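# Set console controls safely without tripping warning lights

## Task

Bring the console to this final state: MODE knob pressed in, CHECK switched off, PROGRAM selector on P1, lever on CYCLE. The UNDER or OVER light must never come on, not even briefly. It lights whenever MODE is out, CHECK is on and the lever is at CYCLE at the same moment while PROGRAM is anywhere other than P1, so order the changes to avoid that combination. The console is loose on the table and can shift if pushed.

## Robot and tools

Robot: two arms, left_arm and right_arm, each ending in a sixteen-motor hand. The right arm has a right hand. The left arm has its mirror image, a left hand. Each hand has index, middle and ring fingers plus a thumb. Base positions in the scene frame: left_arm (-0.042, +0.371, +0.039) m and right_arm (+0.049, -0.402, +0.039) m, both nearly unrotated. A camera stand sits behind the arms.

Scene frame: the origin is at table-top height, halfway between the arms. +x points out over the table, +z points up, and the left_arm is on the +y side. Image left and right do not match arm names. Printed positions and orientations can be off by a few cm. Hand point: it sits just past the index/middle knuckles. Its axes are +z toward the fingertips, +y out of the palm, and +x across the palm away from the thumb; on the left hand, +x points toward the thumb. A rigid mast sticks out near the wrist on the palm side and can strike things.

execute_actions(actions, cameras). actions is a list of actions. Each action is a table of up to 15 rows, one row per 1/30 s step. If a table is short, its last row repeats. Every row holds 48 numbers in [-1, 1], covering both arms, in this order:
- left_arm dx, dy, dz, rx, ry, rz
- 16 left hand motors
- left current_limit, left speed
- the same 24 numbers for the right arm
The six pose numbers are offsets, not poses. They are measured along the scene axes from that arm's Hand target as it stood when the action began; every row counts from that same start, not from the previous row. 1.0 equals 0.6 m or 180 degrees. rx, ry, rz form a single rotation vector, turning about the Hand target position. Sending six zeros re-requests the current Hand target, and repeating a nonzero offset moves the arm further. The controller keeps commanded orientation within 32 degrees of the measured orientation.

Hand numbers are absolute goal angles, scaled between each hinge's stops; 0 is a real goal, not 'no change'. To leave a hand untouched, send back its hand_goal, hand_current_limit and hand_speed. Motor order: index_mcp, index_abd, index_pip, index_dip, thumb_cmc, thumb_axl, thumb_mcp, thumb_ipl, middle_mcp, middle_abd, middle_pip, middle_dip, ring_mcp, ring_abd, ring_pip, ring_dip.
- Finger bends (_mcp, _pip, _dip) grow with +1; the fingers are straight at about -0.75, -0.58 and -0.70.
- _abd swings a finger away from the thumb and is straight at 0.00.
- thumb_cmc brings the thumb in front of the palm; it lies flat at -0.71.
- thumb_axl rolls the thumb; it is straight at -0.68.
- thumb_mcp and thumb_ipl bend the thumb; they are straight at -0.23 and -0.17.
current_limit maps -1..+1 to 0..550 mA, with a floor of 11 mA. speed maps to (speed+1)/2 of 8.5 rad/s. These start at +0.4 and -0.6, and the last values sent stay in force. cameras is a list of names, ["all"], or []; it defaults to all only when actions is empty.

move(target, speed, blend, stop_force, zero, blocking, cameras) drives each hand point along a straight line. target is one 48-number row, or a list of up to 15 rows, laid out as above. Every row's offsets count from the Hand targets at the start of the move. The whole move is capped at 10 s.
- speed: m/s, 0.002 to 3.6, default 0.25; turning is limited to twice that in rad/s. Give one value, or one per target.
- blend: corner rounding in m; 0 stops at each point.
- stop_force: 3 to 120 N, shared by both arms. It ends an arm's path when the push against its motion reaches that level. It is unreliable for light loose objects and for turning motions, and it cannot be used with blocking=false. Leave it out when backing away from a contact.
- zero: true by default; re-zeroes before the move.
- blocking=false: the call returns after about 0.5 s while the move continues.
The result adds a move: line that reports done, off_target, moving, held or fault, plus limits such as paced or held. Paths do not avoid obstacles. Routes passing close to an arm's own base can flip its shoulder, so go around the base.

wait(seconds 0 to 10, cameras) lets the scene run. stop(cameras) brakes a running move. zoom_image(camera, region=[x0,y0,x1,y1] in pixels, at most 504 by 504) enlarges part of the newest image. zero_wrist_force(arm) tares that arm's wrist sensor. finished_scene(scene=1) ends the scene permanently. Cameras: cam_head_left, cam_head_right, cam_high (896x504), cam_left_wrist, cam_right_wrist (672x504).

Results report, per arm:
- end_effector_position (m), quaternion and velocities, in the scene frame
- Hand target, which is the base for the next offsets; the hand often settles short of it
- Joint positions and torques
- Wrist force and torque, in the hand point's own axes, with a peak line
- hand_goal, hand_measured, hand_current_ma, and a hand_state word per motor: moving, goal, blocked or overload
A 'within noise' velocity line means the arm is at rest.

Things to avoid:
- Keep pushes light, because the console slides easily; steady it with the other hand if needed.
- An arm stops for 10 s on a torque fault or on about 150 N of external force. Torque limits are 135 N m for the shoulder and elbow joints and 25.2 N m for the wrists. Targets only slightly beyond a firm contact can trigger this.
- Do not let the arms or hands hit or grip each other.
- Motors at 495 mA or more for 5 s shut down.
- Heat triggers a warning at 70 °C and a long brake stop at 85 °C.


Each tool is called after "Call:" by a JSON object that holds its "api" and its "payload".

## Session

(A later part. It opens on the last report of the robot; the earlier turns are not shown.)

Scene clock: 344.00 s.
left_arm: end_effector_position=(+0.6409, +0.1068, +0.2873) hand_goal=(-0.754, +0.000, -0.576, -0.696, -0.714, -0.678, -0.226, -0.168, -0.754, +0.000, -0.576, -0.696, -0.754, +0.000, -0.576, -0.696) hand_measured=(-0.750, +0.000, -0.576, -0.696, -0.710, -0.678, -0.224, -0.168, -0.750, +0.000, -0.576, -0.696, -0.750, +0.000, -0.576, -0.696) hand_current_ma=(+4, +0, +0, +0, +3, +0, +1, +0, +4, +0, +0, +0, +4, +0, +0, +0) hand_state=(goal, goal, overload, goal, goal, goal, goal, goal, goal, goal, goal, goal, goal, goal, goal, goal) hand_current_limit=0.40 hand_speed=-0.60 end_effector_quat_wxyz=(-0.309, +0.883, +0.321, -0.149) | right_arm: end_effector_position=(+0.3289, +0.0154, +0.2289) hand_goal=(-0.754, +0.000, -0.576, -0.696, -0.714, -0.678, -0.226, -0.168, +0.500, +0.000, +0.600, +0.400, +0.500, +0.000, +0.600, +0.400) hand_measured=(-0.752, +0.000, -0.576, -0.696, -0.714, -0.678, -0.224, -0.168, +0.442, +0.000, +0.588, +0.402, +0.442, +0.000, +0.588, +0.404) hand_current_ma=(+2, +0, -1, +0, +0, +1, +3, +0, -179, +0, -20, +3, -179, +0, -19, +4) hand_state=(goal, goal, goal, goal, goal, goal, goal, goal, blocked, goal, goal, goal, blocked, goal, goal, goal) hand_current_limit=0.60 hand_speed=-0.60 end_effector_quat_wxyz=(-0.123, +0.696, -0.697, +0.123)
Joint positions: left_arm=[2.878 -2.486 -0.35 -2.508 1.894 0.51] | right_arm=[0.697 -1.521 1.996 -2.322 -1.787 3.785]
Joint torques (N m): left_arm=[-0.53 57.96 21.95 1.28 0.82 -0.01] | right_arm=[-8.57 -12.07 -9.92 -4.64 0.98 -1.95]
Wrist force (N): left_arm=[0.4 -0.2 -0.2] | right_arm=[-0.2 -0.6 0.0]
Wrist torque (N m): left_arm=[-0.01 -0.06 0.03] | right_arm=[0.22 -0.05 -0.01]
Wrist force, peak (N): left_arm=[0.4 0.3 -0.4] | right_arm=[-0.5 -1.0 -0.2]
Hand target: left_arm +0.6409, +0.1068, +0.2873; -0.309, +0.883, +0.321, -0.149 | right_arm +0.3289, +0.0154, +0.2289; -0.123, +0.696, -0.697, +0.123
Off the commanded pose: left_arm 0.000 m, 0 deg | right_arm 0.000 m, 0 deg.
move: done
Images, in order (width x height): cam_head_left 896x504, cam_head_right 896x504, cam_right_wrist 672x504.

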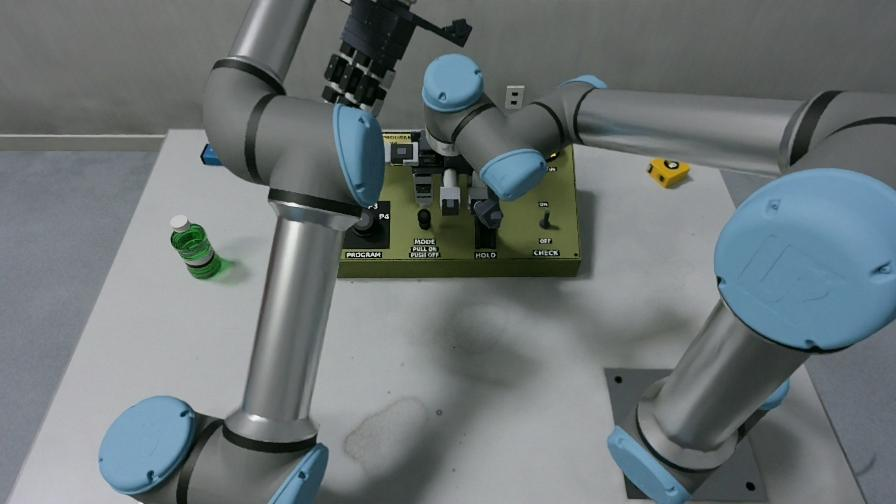

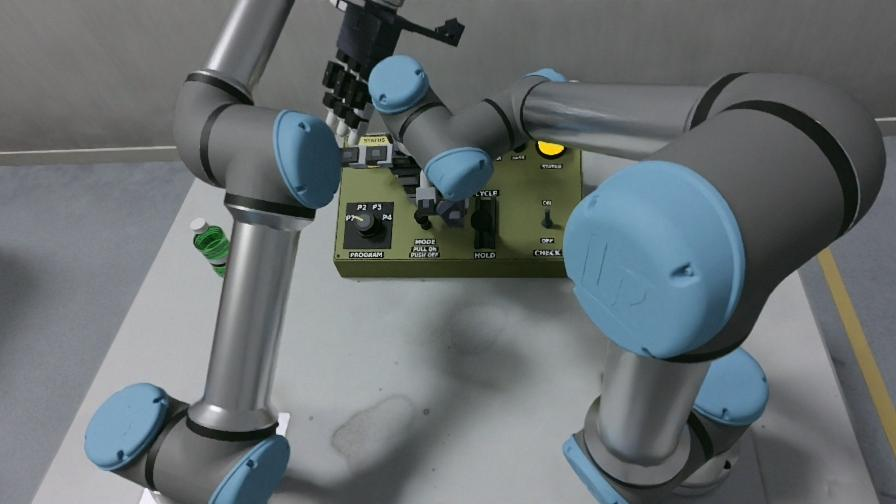

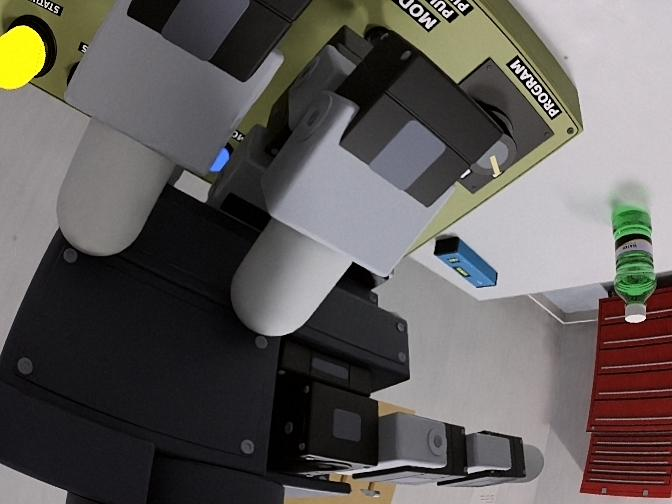

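Call:
{"api": "move", "payload": {"target": [0,0,0,0,0,0,-0.754,0,-0.576,-0.696,-0.714,-0.678,-0.226,-0.168,-0.754,0,-0.576,-0.696,-0.754,0,-0.576,-0.696,0.4,-0.6,0.025,0,-0.1,0,0,0,-0.754,0,-0.576,-0.696,-0.714,-0.678,-0.226,-0.168,0.5,0,0.6,0.4,0.5,0,0.6,0.4,0.6,-0.6], "speed": 0.02, "stop_force": 8, "cameras": ["cam_head_left","cam_head_right","cam_right_wrist"]}}

Call:
{"api": "zoom_image", "payload": {"camera": "cam_head_left", "region": [380, 130, 520, 260]}}

Call:
{"api": "zoom_image", "payload": {"camera": "cam_head_right", "region": [380, 170, 470, 260]}}

Call:
{"api": "zoom_image", "payload": {"camera": "cam_right_wrist", "region": [200, 0, 560, 200]}}

Scene clock: 392.07 s.
left_arm: end_effector_position=(+0.6409, +0.1068, +0.2873) hand_goal=(-0.754, +0.000, -0.576, -0.696, -0.714, -0.678, -0.226, -0.168, -0.754, +0.000, -0.576, -0.696, -0.754, +0.000, -0.576, -0.696) hand_measured=(-0.750, +0.000, -0.576, -0.696, -0.710, -0.678, -0.224, -0.168, -0.750, +0.000, -0.576, -0.696, -0.750, +0.000, -0.576, -0.696) hand_current_ma=(+4, +0, +0, +0, +3, +0, +1, +0, +4, +0, +0, +0, +4, +0, +0, +0) hand_state=(goal, goal, overload, goal, goal, goal, goal, goal, goal, goal, goal, goal, goal, goal, goal, goal) hand_current_limit=0.40 hand_speed=-0.60 end_effector_quat_wxyz=(-0.309, +0.883, +0.321, -0.149) | right_arm: end_effector_position=(+0.3402, +0.0154, +0.1834) hand_goal=(-0.754, +0.000, -0.576, -0.696, -0.714, -0.678, -0.226, -0.168, +0.500, +0.000, +0.600, +0.400, +0.500, +0.000, +0.600, +0.400) hand_measured=(-0.758, +0.000, -0.580, -0.696, -0.714, -0.678, -0.224, -0.168, +0.442, +0.000, +0.588, +0.402, +0.442, +0.000, +0.588, +0.404) hand_current_ma=(-7, +1, -5, +0, +1, +1, +3, +0, -179, +0, -20, +3, -179, +0, -19, +4) hand_state=(goal, goal, goal, goal, goal, goal, goal, goal, blocked, goal, goal, goal, blocked, goal, goal, goal) hand_current_limit=0.60 hand_speed=-0.60 end_effector_quat_wxyz=(-0.123, +0.696, -0.697, +0.123)
Joint positions: left_arm=[2.878 -2.486 -0.35 -2.508 1.894 0.51] | right_arm=[0.682 -1.444 2.046 -2.453 -1.783 3.771]
Joint torques (N m): left_arm=[-0.53 57.41 22.05 1.36 0.91 0.04] | right_arm=[11.67 -34.4 -28.36 -0.28 -1.93 1.77]
Wrist force (N): left_arm=[0.2 0.2 -0.4] | right_arm=[-0.1 -1.3 -7.0]
Wrist torque (N m): left_arm=[0.06 -0.05 0.01] | right_arm=[0.77 -0.19 -0.01]
Wrist force, peak (N): left_arm=[0.6 0.0 -0.1] | right_arm=[-0.5 -1.5 -20.7]
Hand target: left_arm +0.6409, +0.1068, +0.2873; -0.309, +0.883, +0.321, -0.149 | right_arm +0.3402, +0.0154, +0.1834; -0.123, +0.696, -0.697, +0.123 (not the last commanded pose)
Off the commanded pose: left_arm 0.000 m, 0 deg | right_arm 0.015 m, 0 deg.
move: contact (right_arm)
Images, in order (width x height): cam_head_left 896x504, cam_head_right 896x504, cam_right_wrist 672x504.

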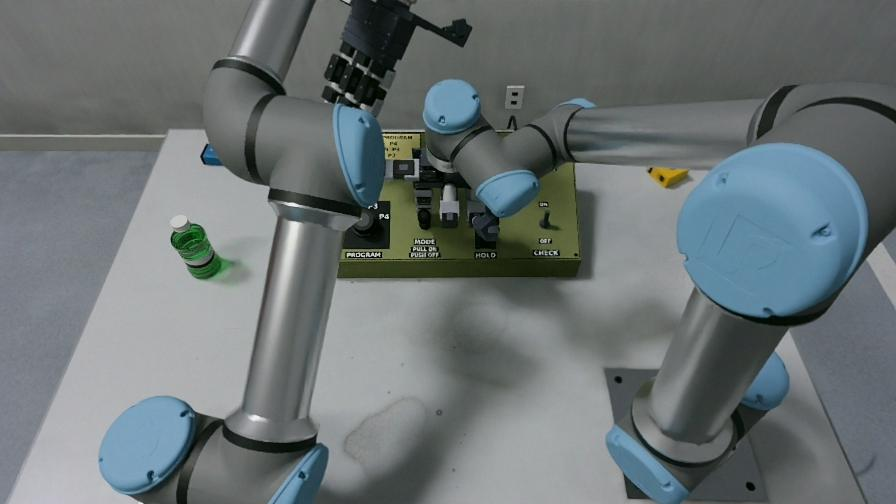

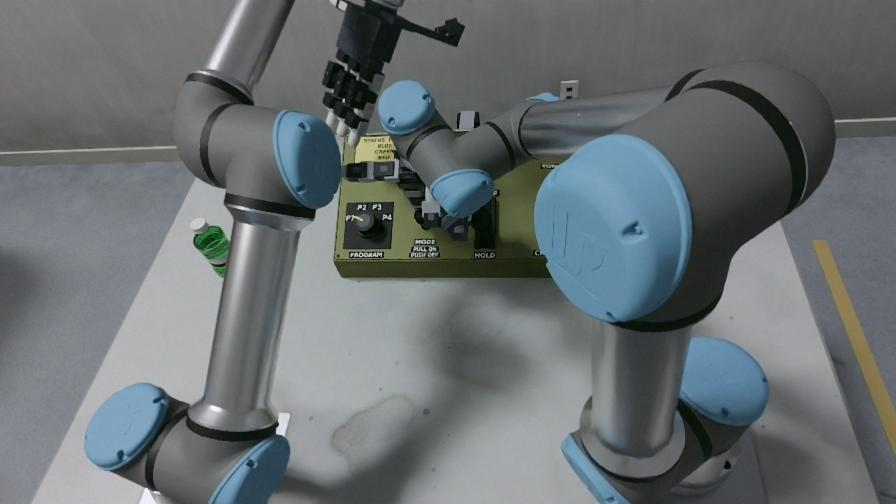

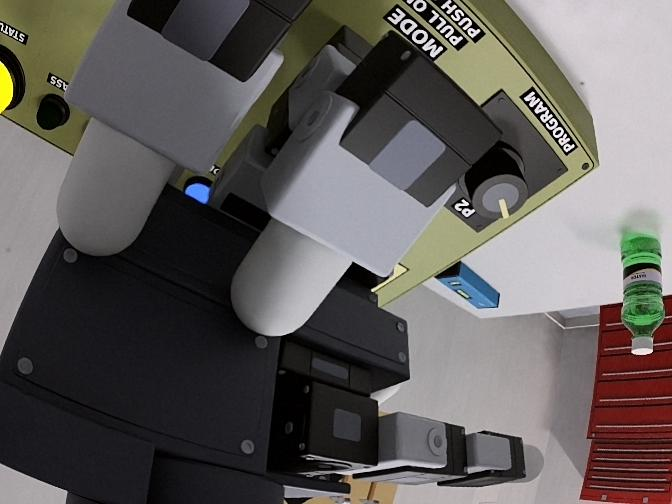

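Scaled by 3.600.

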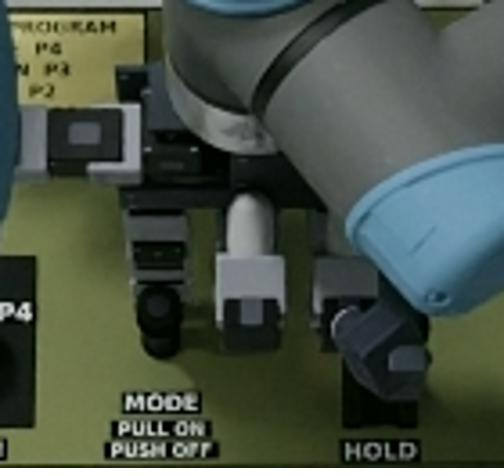

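Scaled by 5.600.

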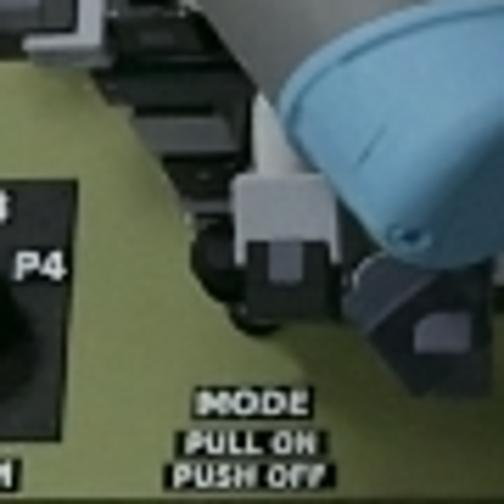

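Scaled by 1.400 from the camera's 672x504 image, which has a finer 960x720 frame.

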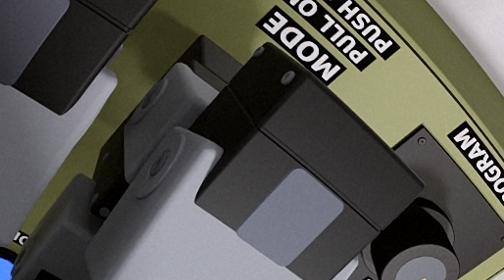

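Call:
{"api": "move", "payload": {"target": [[0,0,0,0,0,0,-0.754,0,-0.576,-0.696,-0.714,-0.678,-0.226,-0.168,-0.754,0,-0.576,-0.696,-0.754,0,-0.576,-0.696,0.4,-0.6,0,0,0.108,0,0,0,-0.754,0,-0.576,-0.696,-0.714,-0.678,-0.226,-0.168,0.5,0,0.6,0.4,0.5,0,0.6,0.4,0.6,-0.6],[0,0,0,0,0,0,-0.754,0,-0.576,-0.696,-0.714,-0.678,-0.226,-0.168,-0.754,0,-0.576,-0.696,-0.754,0,-0.576,-0.696,0.4,-0.6,-0.05,0,0.108,0,0,0,-0.754,0,-0.576,-0.696,-0.714,-0.678,-0.226,-0.168,0.5,0,0.6,0.4,0.5,0,0.6,0.4,0.6,-0.6]], "speed": 0.08, "blend": [0.01, 0], "cameras": ["cam_head_left","cam_head_right","cam_right_wrist"]}}

Call:
{"api": "zoom_image", "payload": {"camera": "cam_head_left", "region": [380, 170, 470, 260]}}

Call:
{"api": "zoom_image", "payload": {"camera": "cam_head_right", "region": [380, 170, 470, 260]}}

Call:
{"api": "zoom_image", "payload": {"camera": "cam_right_wrist", "region": [200, 0, 560, 200]}}

Scene clock: 436.43 s.
left_arm: end_effector_position=(+0.6409, +0.1068, +0.2873) hand_goal=(-0.754, +0.000, -0.576, -0.696, -0.714, -0.678, -0.226, -0.168, -0.754, +0.000, -0.576, -0.696, -0.754, +0.000, -0.576, -0.696) hand_measured=(-0.750, +0.000, -0.576, -0.696, -0.710, -0.678, -0.224, -0.168, -0.750, +0.000, -0.576, -0.696, -0.750, +0.000, -0.576, -0.696) hand_current_ma=(+4, +0, +0, +0, +3, +0, +1, +0, +4, +0, +0, +0, +4, +0, +0, +0) hand_state=(goal, goal, overload, goal, goal, goal, goal, goal, goal, goal, goal, goal, goal, goal, goal, goal) hand_current_limit=0.40 hand_speed=-0.60 end_effector_quat_wxyz=(-0.309, +0.883, +0.321, -0.149) | right_arm: end_effector_position=(+0.3105, +0.0154, +0.2481) hand_goal=(-0.754, +0.000, -0.576, -0.696, -0.714, -0.678, -0.226, -0.168, +0.500, +0.000, +0.600, +0.400, +0.500, +0.000, +0.600, +0.400) hand_measured=(-0.752, +0.000, -0.578, -0.696, -0.714, -0.678, -0.224, -0.168, +0.442, +0.000, +0.588, +0.402, +0.442, +0.000, +0.588, +0.404) hand_current_ma=(+2, +0, -2, +0, +1, +1, +3, +0, -179, +0, -20, +3, -179, +0, -19, +4) hand_state=(goal, goal, goal, goal, goal, goal, goal, goal, blocked, goal, goal, goal, blocked, goal, goal, goal) hand_current_limit=0.60 hand_speed=-0.60 end_effector_quat_wxyz=(-0.123, +0.696, -0.697, +0.123)
Joint positions: left_arm=[2.878 -2.486 -0.35 -2.508 1.894 0.51] | right_arm=[0.722 -1.569 1.989 -2.262 -1.794 3.81]
Joint torques (N m): left_arm=[-0.73 57.97 21.75 1.41 0.92 -0.17] | right_arm=[11.16 -37.13 -10.24 -1.19 -1.5 2.06]
Wrist force (N): left_arm=[0.1 0.0 -0.3] | right_arm=[-0.1 -0.5 0.2]
Wrist torque (N m): left_arm=[0.03 -0.03 0.00] | right_arm=[0.22 -0.06 -0.09]
Wrist force, peak (N): left_arm=[0.2 0.4 -0.5] | right_arm=[-0.6 -1.4 -7.9]
Hand target: left_arm +0.6409, +0.1068, +0.2873; -0.309, +0.883, +0.321, -0.149 | right_arm +0.3102, +0.0154, +0.2482; -0.123, +0.696, -0.697, +0.123
Off the commanded pose: left_arm 0.000 m, 0 deg | right_arm 0.000 m, 0 deg.
move: done
Images, in order (width x height): cam_head_left 896x504, cam_head_right 896x504, cam_right_wrist 672x504.

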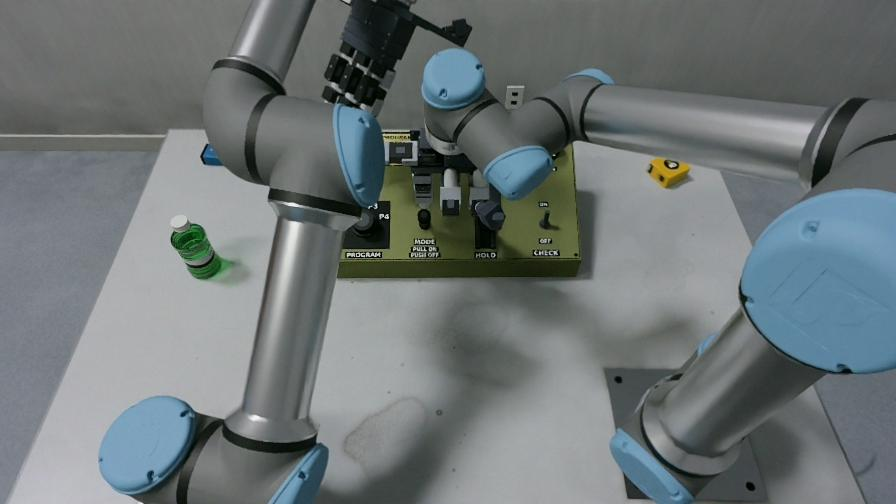

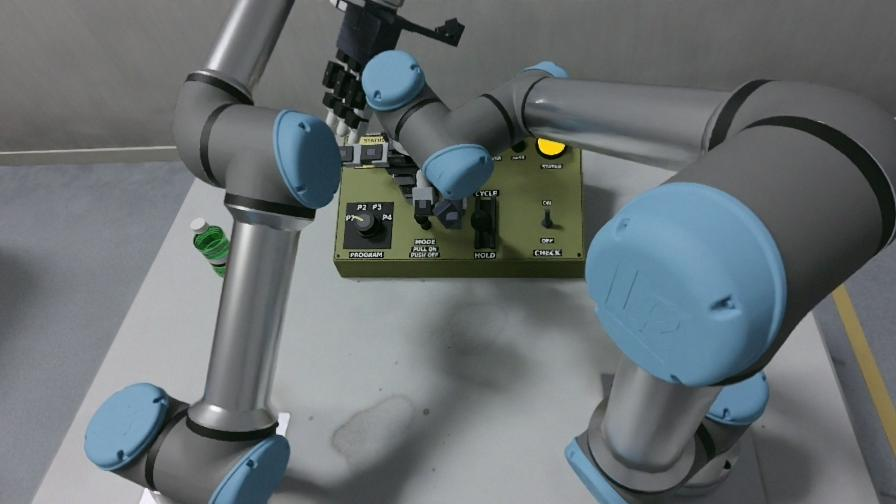

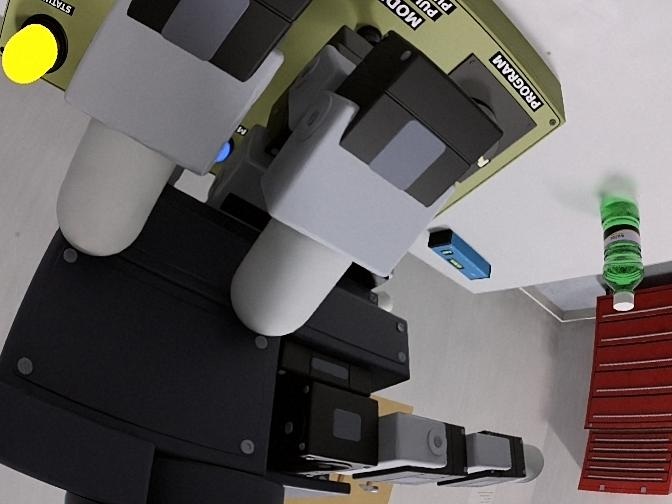

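Scaled by 5.600.

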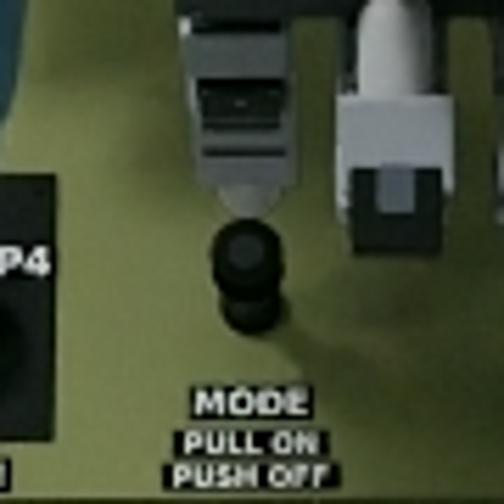

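Scaled by 5.600.

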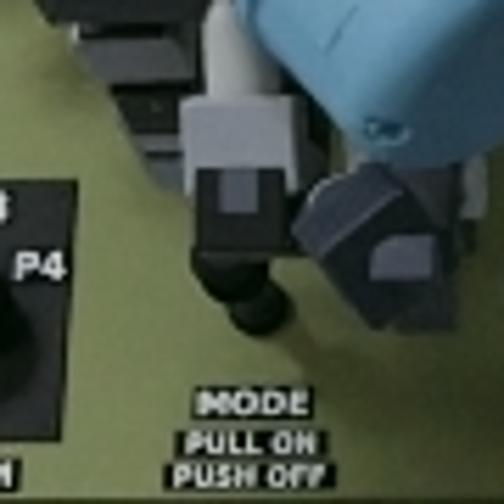

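Scaled by 1.400 from the camera's 672x504 image, which has a finer 960x720 frame.

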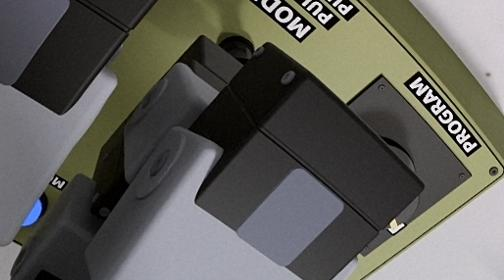

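Call:
{"api": "move", "payload": {"target": [0,0,0,0,0,0,-0.754,0,-0.576,-0.696,-0.714,-0.678,-0.226,-0.168,-0.754,0,-0.576,-0.696,-0.754,0,-0.576,-0.696,0.4,-0.6,0,0,-0.1,0,0,0,-0.754,0,-0.576,-0.696,-0.714,-0.678,-0.226,-0.168,0.5,0,0.6,0.4,0.5,0,0.6,0.4,0.6,-0.6], "speed": 0.015, "stop_force": 3, "cameras": ["cam_head_left","cam_head_right","cam_right_wrist"]}}

Call:
{"api": "zoom_image", "payload": {"camera": "cam_head_left", "region": [380, 170, 470, 260]}}

Call:
{"api": "zoom_image", "payload": {"camera": "cam_head_right", "region": [380, 170, 470, 260]}}

Scene clock: 459.50 s.
left_arm: end_effector_position=(+0.6409, +0.1068, +0.2873) hand_goal=(-0.754, +0.000, -0.576, -0.696, -0.714, -0.678, -0.226, -0.168, -0.754, +0.000, -0.576, -0.696, -0.754, +0.000, -0.576, -0.696) hand_measured=(-0.750, +0.000, -0.576, -0.696, -0.710, -0.678, -0.224, -0.168, -0.750, +0.000, -0.576, -0.696, -0.750, +0.000, -0.576, -0.696) hand_current_ma=(+4, +0, +0, +0, +3, +0, +1, +0, +4, +0, +0, +0, +4, +0, +0, +0) hand_state=(goal, goal, overload, goal, goal, goal, goal, goal, goal, goal, goal, goal, goal, goal, goal, goal) hand_current_limit=0.40 hand_speed=-0.60 end_effector_quat_wxyz=(-0.309, +0.883, +0.321, -0.149) | right_arm: end_effector_position=(+0.3102, +0.0154, +0.2371) hand_goal=(-0.754, +0.000, -0.576, -0.696, -0.714, -0.678, -0.226, -0.168, +0.500, +0.000, +0.600, +0.400, +0.500, +0.000, +0.600, +0.400) hand_measured=(-0.752, +0.002, -0.578, -0.696, -0.714, -0.678, -0.224, -0.168, +0.442, +0.000, +0.588, +0.402, +0.442, +0.000, +0.588, +0.404) hand_current_ma=(+1, +1, -2, +0, +1, +1, +3, +0, -179, +0, -20, +3, -179, +0, -19, +4) hand_state=(goal, goal, goal, goal, goal, goal, goal, goal, blocked, goal, goal, goal, blocked, goal, goal, goal) hand_current_limit=0.60 hand_speed=-0.60 end_effector_quat_wxyz=(-0.123, +0.696, -0.697, +0.123)
Joint positions: left_arm=[2.878 -2.486 -0.35 -2.508 1.894 0.51] | right_arm=[0.722 -1.557 2.008 -2.293 -1.794 3.811]
Joint torques (N m): left_arm=[-0.45 57.83 22.61 1.45 0.89 0.03] | right_arm=[5.81 -34.79 -29.86 -0.6 -1.7 1.73]
Wrist force (N): left_arm=[0.2 -0.1 -0.2] | right_arm=[-0.4 -0.5 -2.7]
Wrist torque (N m): left_arm=[0.01 -0.05 0.01] | right_arm=[0.45 -0.12 -0.12]
Wrist force, peak (N): left_arm=[0.6 0.0 -0.3] | right_arm=[-0.4 -1.2 -10.5]
Hand target: left_arm +0.6409, +0.1068, +0.2873; -0.309, +0.883, +0.321, -0.149 | right_arm +0.3102, +0.0154, +0.2372; -0.123, +0.696, -0.697, +0.123 (not the last commanded pose)
Off the commanded pose: left_arm 0.000 m, 0 deg | right_arm 0.049 m, 0 deg.
move: contact (right_arm)
Images, in order (width x height): cam_head_left 896x504, cam_head_right 896x504, cam_right_wrist 672x504.

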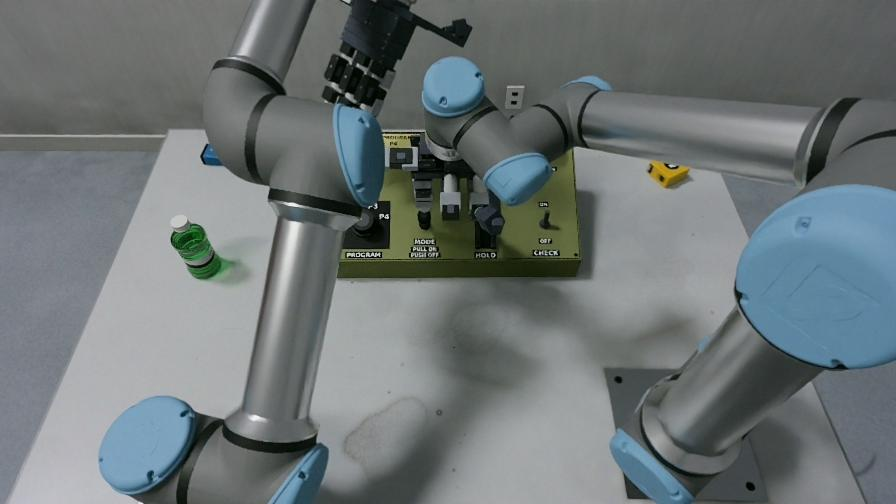

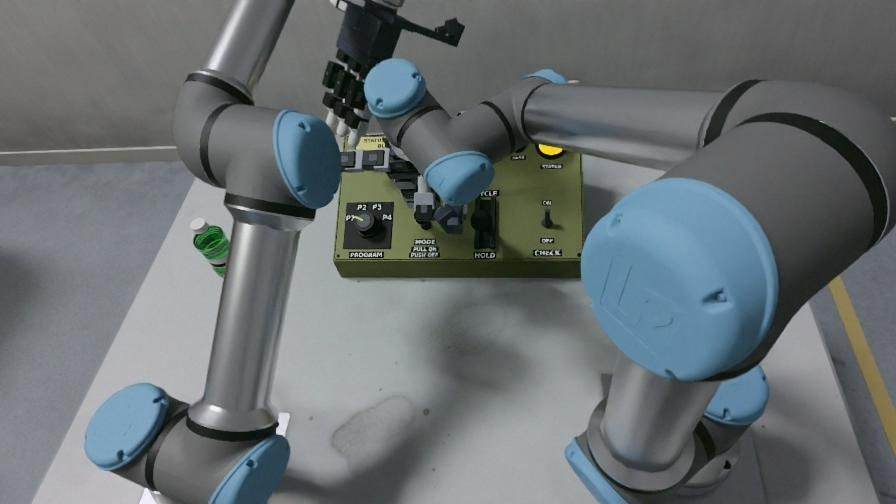

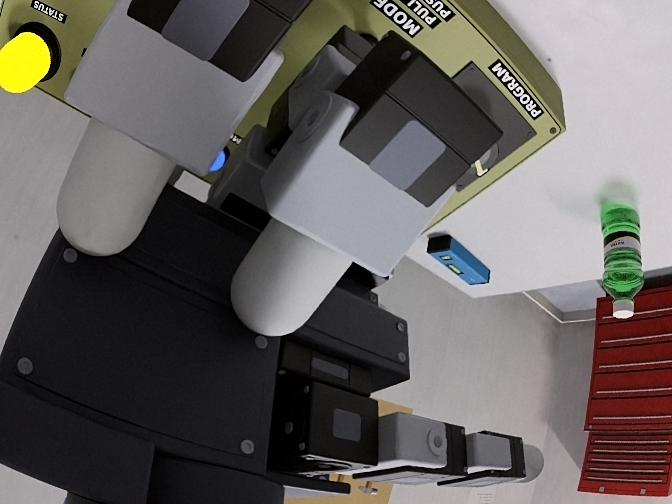

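Scaled by 5.600.

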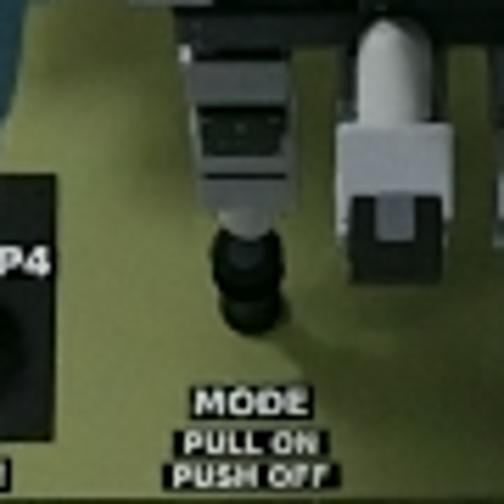

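Scaled by 5.600.

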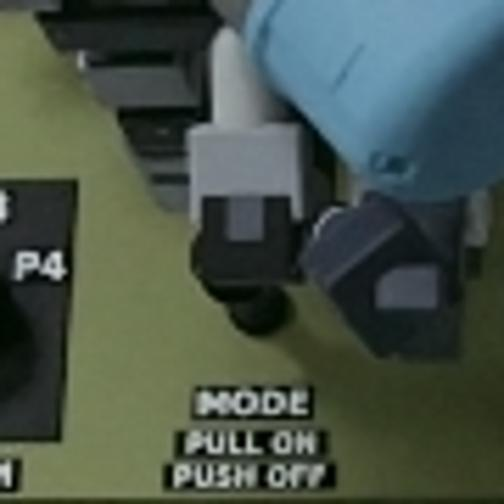

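Call:
{"api": "move", "payload": {"target": [[0,0,0,0,0,0,-0.754,0,-0.576,-0.696,-0.714,-0.678,-0.226,-0.168,-0.754,0,-0.576,-0.696,-0.754,0,-0.576,-0.696,0.4,-0.6,0,0,0.015,0,0,0,-0.754,0,-0.576,-0.696,-0.714,-0.678,-0.226,-0.168,0.5,0,0.6,0.4,0.5,0,0.6,0.4,0.6,-0.6],[0,0,0,0,0,0,-0.754,0,-0.576,-0.696,-0.714,-0.678,-0.226,-0.168,-0.754,0,-0.576,-0.696,-0.754,0,-0.576,-0.696,0.4,-0.6,-0.018,0,0.015,0,0,0,-0.754,0,-0.576,-0.696,-0.714,-0.678,-0.226,-0.168,0.5,0,0.6,0.4,0.5,0,0.6,0.4,0.6,-0.6]], "speed": 0.05, "blend": [0.003, 0]}}

Call:
{"api": "move", "payload": {"target": [0,0,0,0,0,0,-0.754,0,-0.576,-0.696,-0.714,-0.678,-0.226,-0.168,-0.754,0,-0.576,-0.696,-0.754,0,-0.576,-0.696,0.4,-0.6,0.016,0,-0.058,0,0,0,-0.754,0,-0.576,-0.696,-0.714,-0.678,-0.226,-0.168,0.5,0,0.6,0.4,0.5,0,0.6,0.4,0.6,-0.6], "speed": 0.015, "stop_force": 12, "cameras": ["cam_head_left","cam_head_right","cam_right_wrist"]}}

Call:
{"api": "zoom_image", "payload": {"camera": "cam_head_left", "region": [380, 170, 470, 260]}}

Call:
{"api": "zoom_image", "payload": {"camera": "cam_head_left", "region": [390, 120, 590, 270]}}

Scene clock: 477.80 s.
left_arm: end_effector_position=(+0.6409, +0.1068, +0.2873) hand_goal=(-0.754, +0.000, -0.576, -0.696, -0.714, -0.678, -0.226, -0.168, -0.754, +0.000, -0.576, -0.696, -0.754, +0.000, -0.576, -0.696) hand_measured=(-0.750, +0.000, -0.576, -0.696, -0.710, -0.678, -0.224, -0.168, -0.750, +0.000, -0.576, -0.696, -0.750, +0.000, -0.576, -0.696) hand_current_ma=(+4, +0, +0, +0, +3, +0, +1, +0, +4, +0, +0, +0, +4, +0, +0, +0) hand_state=(goal, goal, overload, goal, goal, goal, goal, goal, goal, goal, goal, goal, goal, goal, goal, goal) hand_current_limit=0.40 hand_speed=-0.60 end_effector_quat_wxyz=(-0.309, +0.883, +0.321, -0.149) | right_arm: end_effector_position=(+0.2997, +0.0154, +0.2461) hand_goal=(-0.754, +0.000, -0.576, -0.696, -0.714, -0.678, -0.226, -0.168, +0.500, +0.000, +0.600, +0.400, +0.500, +0.000, +0.600, +0.400) hand_measured=(-0.752, +0.002, -0.578, -0.696, -0.714, -0.678, -0.224, -0.168, +0.442, +0.000, +0.588, +0.402, +0.442, +0.000, +0.588, +0.404) hand_current_ma=(+2, +1, -2, +0, +1, +1, +3, +0, -179, +0, -20, +3, -179, +0, -19, +4) hand_state=(goal, goal, goal, goal, goal, goal, goal, goal, blocked, goal, goal, goal, blocked, goal, goal, goal) hand_current_limit=0.60 hand_speed=-0.60 end_effector_quat_wxyz=(-0.123, +0.696, -0.697, +0.123)
Joint positions: left_arm=[2.878 -2.486 -0.35 -2.508 1.894 0.51] | right_arm=[0.737 -1.582 2.006 -2.263 -1.798 3.826]
Joint torques (N m): left_arm=[-0.34 57.44 22.35 1.63 0.92 0.06] | right_arm=[13.1 -33.63 -9.9 -1.25 -1.69 1.95]
Wrist force (N): left_arm=[0.1 0.0 -0.2] | right_arm=[-0.3 -0.4 0.2]
Wrist torque (N m): left_arm=[0.02 -0.02 0.00] | right_arm=[0.23 -0.04 -0.10]
Wrist force, peak (N): left_arm=[0.5 -0.2 -0.3] | right_arm=[-0.3 -0.9 -3.6]
Hand target: left_arm +0.6409, +0.1068, +0.2873; -0.309, +0.883, +0.321, -0.149 | right_arm +0.2994, +0.0154, +0.2462; -0.123, +0.696, -0.697, +0.123
Off the commanded pose: left_arm 0.000 m, 0 deg | right_arm 0.000 m, 0 deg.
move: done

Scene clock: 479.93 s.
left_arm: end_effector_position=(+0.6409, +0.1068, +0.2873) hand_goal=(-0.754, +0.000, -0.576, -0.696, -0.714, -0.678, -0.226, -0.168, -0.754, +0.000, -0.576, -0.696, -0.754, +0.000, -0.576, -0.696) hand_measured=(-0.750, +0.000, -0.576, -0.696, -0.710, -0.678, -0.224, -0.168, -0.750, +0.000, -0.576, -0.696, -0.750, +0.000, -0.576, -0.696) hand_current_ma=(+4, +0, +0, +0, +3, +0, +1, +0, +4, +0, +0, +0, +4, +0, +0, +0) hand_state=(goal, goal, overload, goal, goal, goal, goal, goal, goal, goal, goal, goal, goal, goal, goal, goal) hand_current_limit=0.40 hand_speed=-0.60 end_effector_quat_wxyz=(-0.309, +0.883, +0.321, -0.149) | right_arm: end_effector_position=(+0.3029, +0.0154, +0.2336) hand_goal=(-0.754, +0.000, -0.576, -0.696, -0.714, -0.678, -0.226, -0.168, +0.500, +0.000, +0.600, +0.400, +0.500, +0.000, +0.600, +0.400) hand_measured=(-0.752, +0.002, -0.578, -0.696, -0.714, -0.678, -0.224, -0.168, +0.442, +0.000, +0.588, +0.402, +0.442, +0.000, +0.588, +0.404) hand_current_ma=(+2, +2, -1, +0, +1, +1, +4, +0, -179, +0, -20, +3, -179, +0, -19, +4) hand_state=(goal, goal, goal, goal, goal, goal, goal, goal, blocked, goal, goal, goal, blocked, goal, goal, goal) hand_current_limit=0.60 hand_speed=-0.60 end_effector_quat_wxyz=(-0.123, +0.696, -0.697, +0.123)
Joint positions: left_arm=[2.878 -2.486 -0.35 -2.508 1.894 0.51] | right_arm=[0.733 -1.563 2.024 -2.301 -1.797 3.821]
Joint torques (N m): left_arm=[-0.75 57.43 21.75 1.65 0.95 -0.04] | right_arm=[11.58 -32.15 -29.76 -0.07 -1.7 1.66]
Wrist force (N): left_arm=[0.2 0.1 -0.1] | right_arm=[-0.3 -0.7 -8.3]
Wrist torque (N m): left_arm=[0.02 -0.04 0.01] | right_arm=[0.85 -0.18 -0.01]
Wrist force, peak (N): left_arm=[0.4 0.0 -0.4] | right_arm=[-0.4 -1.3 -13.1]
Hand target: left_arm +0.6409, +0.1068, +0.2873; -0.309, +0.883, +0.321, -0.149 | right_arm +0.3029, +0.0154, +0.2336; -0.123, +0.696, -0.697, +0.123 (not the last commanded pose)
Off the commanded pose: left_arm 0.000 m, 0 deg | right_arm 0.023 m, 0 deg.
move: contact (right_arm)
Images, in order (width x height): cam_head_left 896x504, cam_head_right 896x504, cam_right_wrist 672x504.

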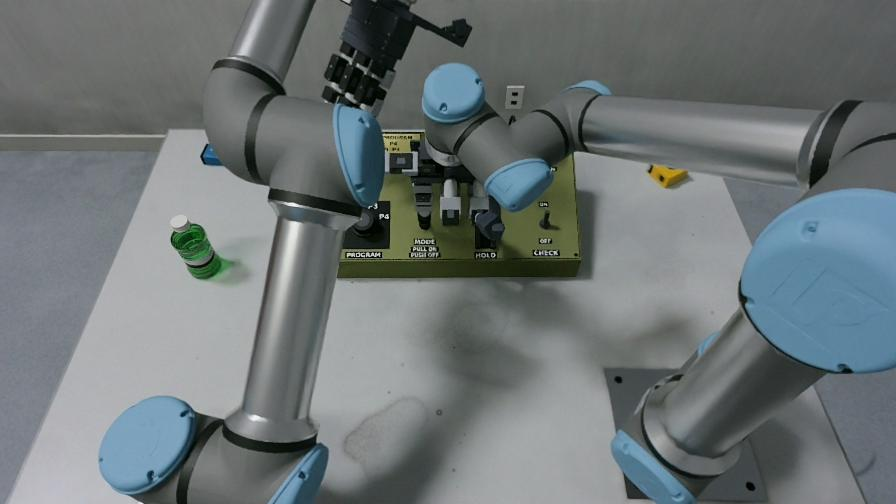

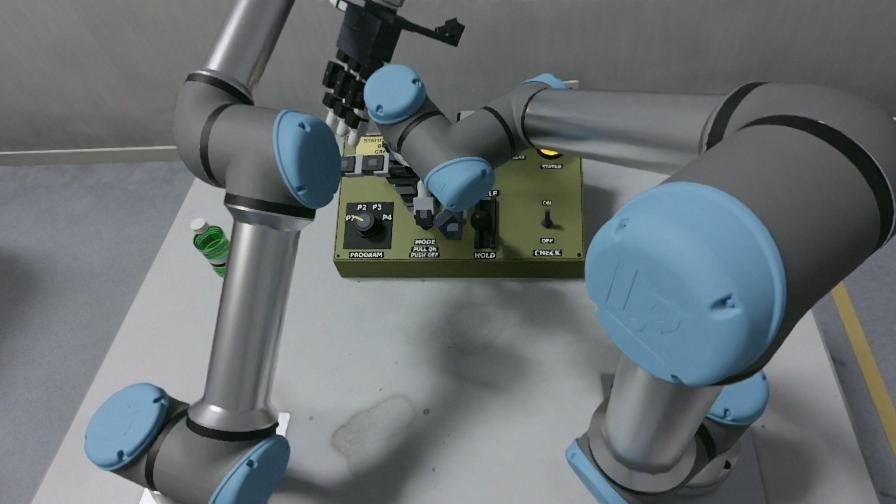

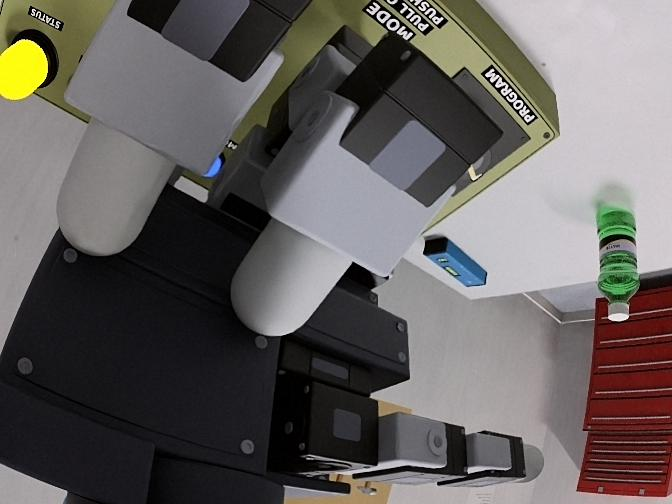

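Scaled by 5.600.

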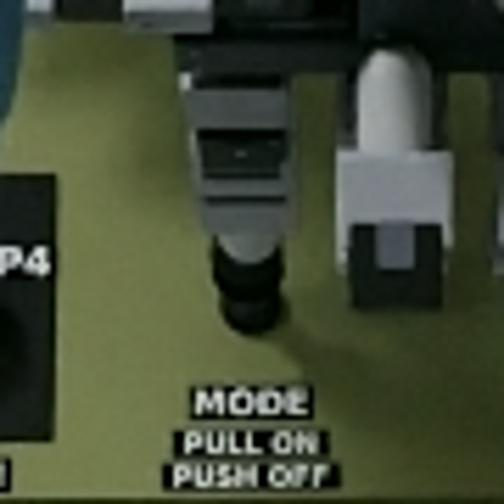

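Scaled by 2.520.

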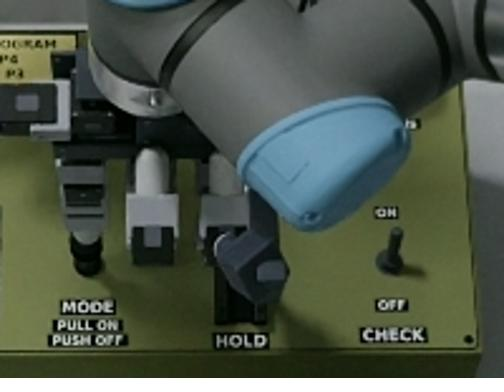

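Call:
{"api": "move", "payload": {"target": [0,0,0,0,0,0,-0.754,0,-0.576,-0.696,-0.714,-0.678,-0.226,-0.168,-0.754,0,-0.576,-0.696,-0.754,0,-0.576,-0.696,0.4,-0.6,0.011,0,-0.042,0,0,0,-0.754,0,-0.576,-0.696,-0.714,-0.678,-0.226,-0.168,0.5,0,0.6,0.4,0.5,0,0.6,0.4,0.6,-0.6], "speed": 0.015, "stop_force": 28, "cameras": ["cam_head_left","cam_head_right","cam_right_wrist"]}}

Call:
{"api": "zoom_image", "payload": {"camera": "cam_head_left", "region": [380, 170, 470, 260]}}

Scene clock: 490.70 s.
left_arm: end_effector_position=(+0.6409, +0.1068, +0.2873) hand_goal=(-0.754, +0.000, -0.576, -0.696, -0.714, -0.678, -0.226, -0.168, -0.754, +0.000, -0.576, -0.696, -0.754, +0.000, -0.576, -0.696) hand_measured=(-0.750, +0.000, -0.576, -0.696, -0.710, -0.678, -0.224, -0.168, -0.750, +0.000, -0.576, -0.696, -0.750, +0.000, -0.576, -0.696) hand_current_ma=(+4, +0, +0, +0, +3, +0, +1, +0, +4, +0, +0, +0, +4, +0, +0, +0) hand_state=(goal, goal, overload, goal, goal, goal, goal, goal, goal, goal, goal, goal, goal, goal, goal, goal) hand_current_limit=0.40 hand_speed=-0.60 end_effector_quat_wxyz=(-0.309, +0.883, +0.321, -0.149) | right_arm: end_effector_position=(+0.3072, +0.0155, +0.2179) hand_goal=(-0.754, +0.000, -0.576, -0.696, -0.714, -0.678, -0.226, -0.168, +0.500, +0.000, +0.600, +0.400, +0.500, +0.000, +0.600, +0.400) hand_measured=(-0.750, +0.008, -0.578, -0.698, -0.714, -0.678, -0.224, -0.168, +0.442, +0.000, +0.588, +0.402, +0.442, +0.000, +0.588, +0.404) hand_current_ma=(+5, +10, -2, -1, +1, +1, +4, +0, -179, +0, -20, +3, -179, +0, -19, +4) hand_state=(goal, goal, goal, goal, goal, goal, goal, goal, blocked, goal, goal, goal, blocked, goal, goal, goal) hand_current_limit=0.60 hand_speed=-0.60 end_effector_quat_wxyz=(-0.123, +0.696, -0.696, +0.123)
Joint positions: left_arm=[2.878 -2.486 -0.35 -2.508 1.894 0.51] | right_arm=[0.727 -1.538 2.044 -2.348 -1.795 3.815]
Joint torques (N m): left_arm=[-0.48 57.79 22.38 1.72 1.07 0] | right_arm=[7.32 -14.64 -16.56 3.7 -3.1 1.58]
Wrist force (N): left_arm=[0.2 0.2 0.0] | right_arm=[-0.3 -1.2 -37.2]
Wrist torque (N m): left_arm=[0.04 -0.02 0.00] | right_arm=[3.09 -0.87 -0.02]
Wrist force, peak (N): left_arm=[0.4 0.1 -0.5] | right_arm=[-0.4 -1.5 -48.6]
Hand target: left_arm +0.6409, +0.1068, +0.2873; -0.309, +0.883, +0.321, -0.149 | right_arm +0.3072, +0.0155, +0.2179; -0.123, +0.696, -0.696, +0.123 (not the last commanded pose)
Off the commanded pose: left_arm 0.000 m, 0 deg | right_arm 0.010 m, 0 deg.
move: contact (right_arm)
Images, in order (width x height): cam_head_left 896x504, cam_head_right 896x504, cam_right_wrist 672x504.

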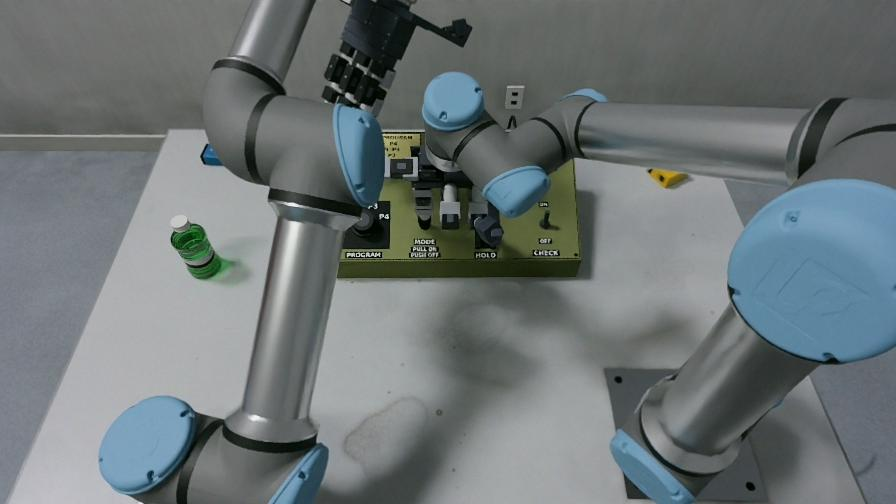

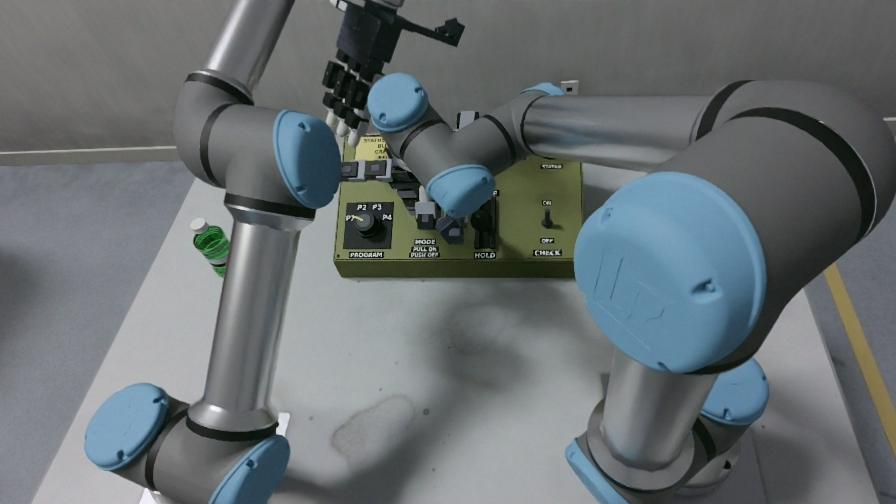

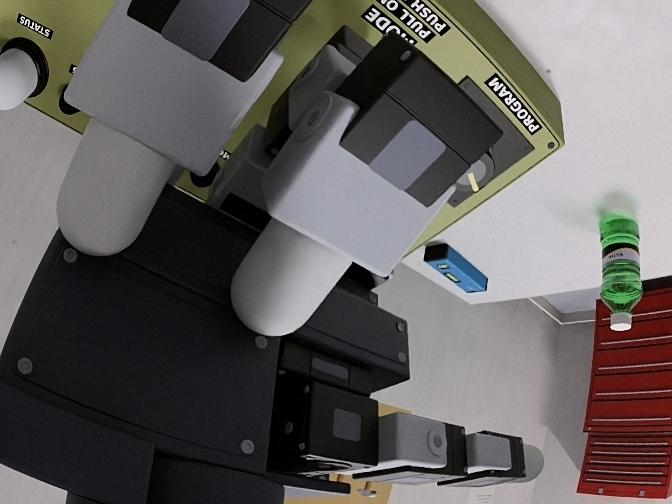

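Scaled by 5.600.

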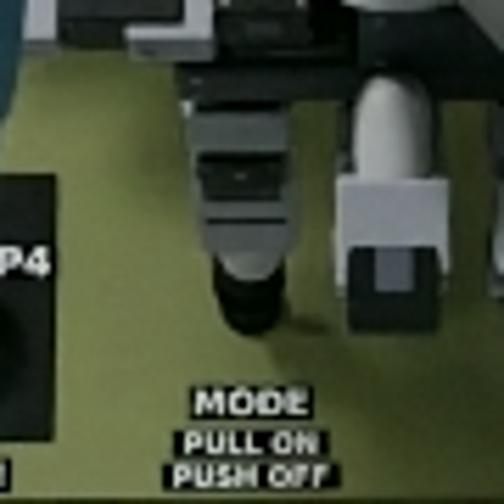

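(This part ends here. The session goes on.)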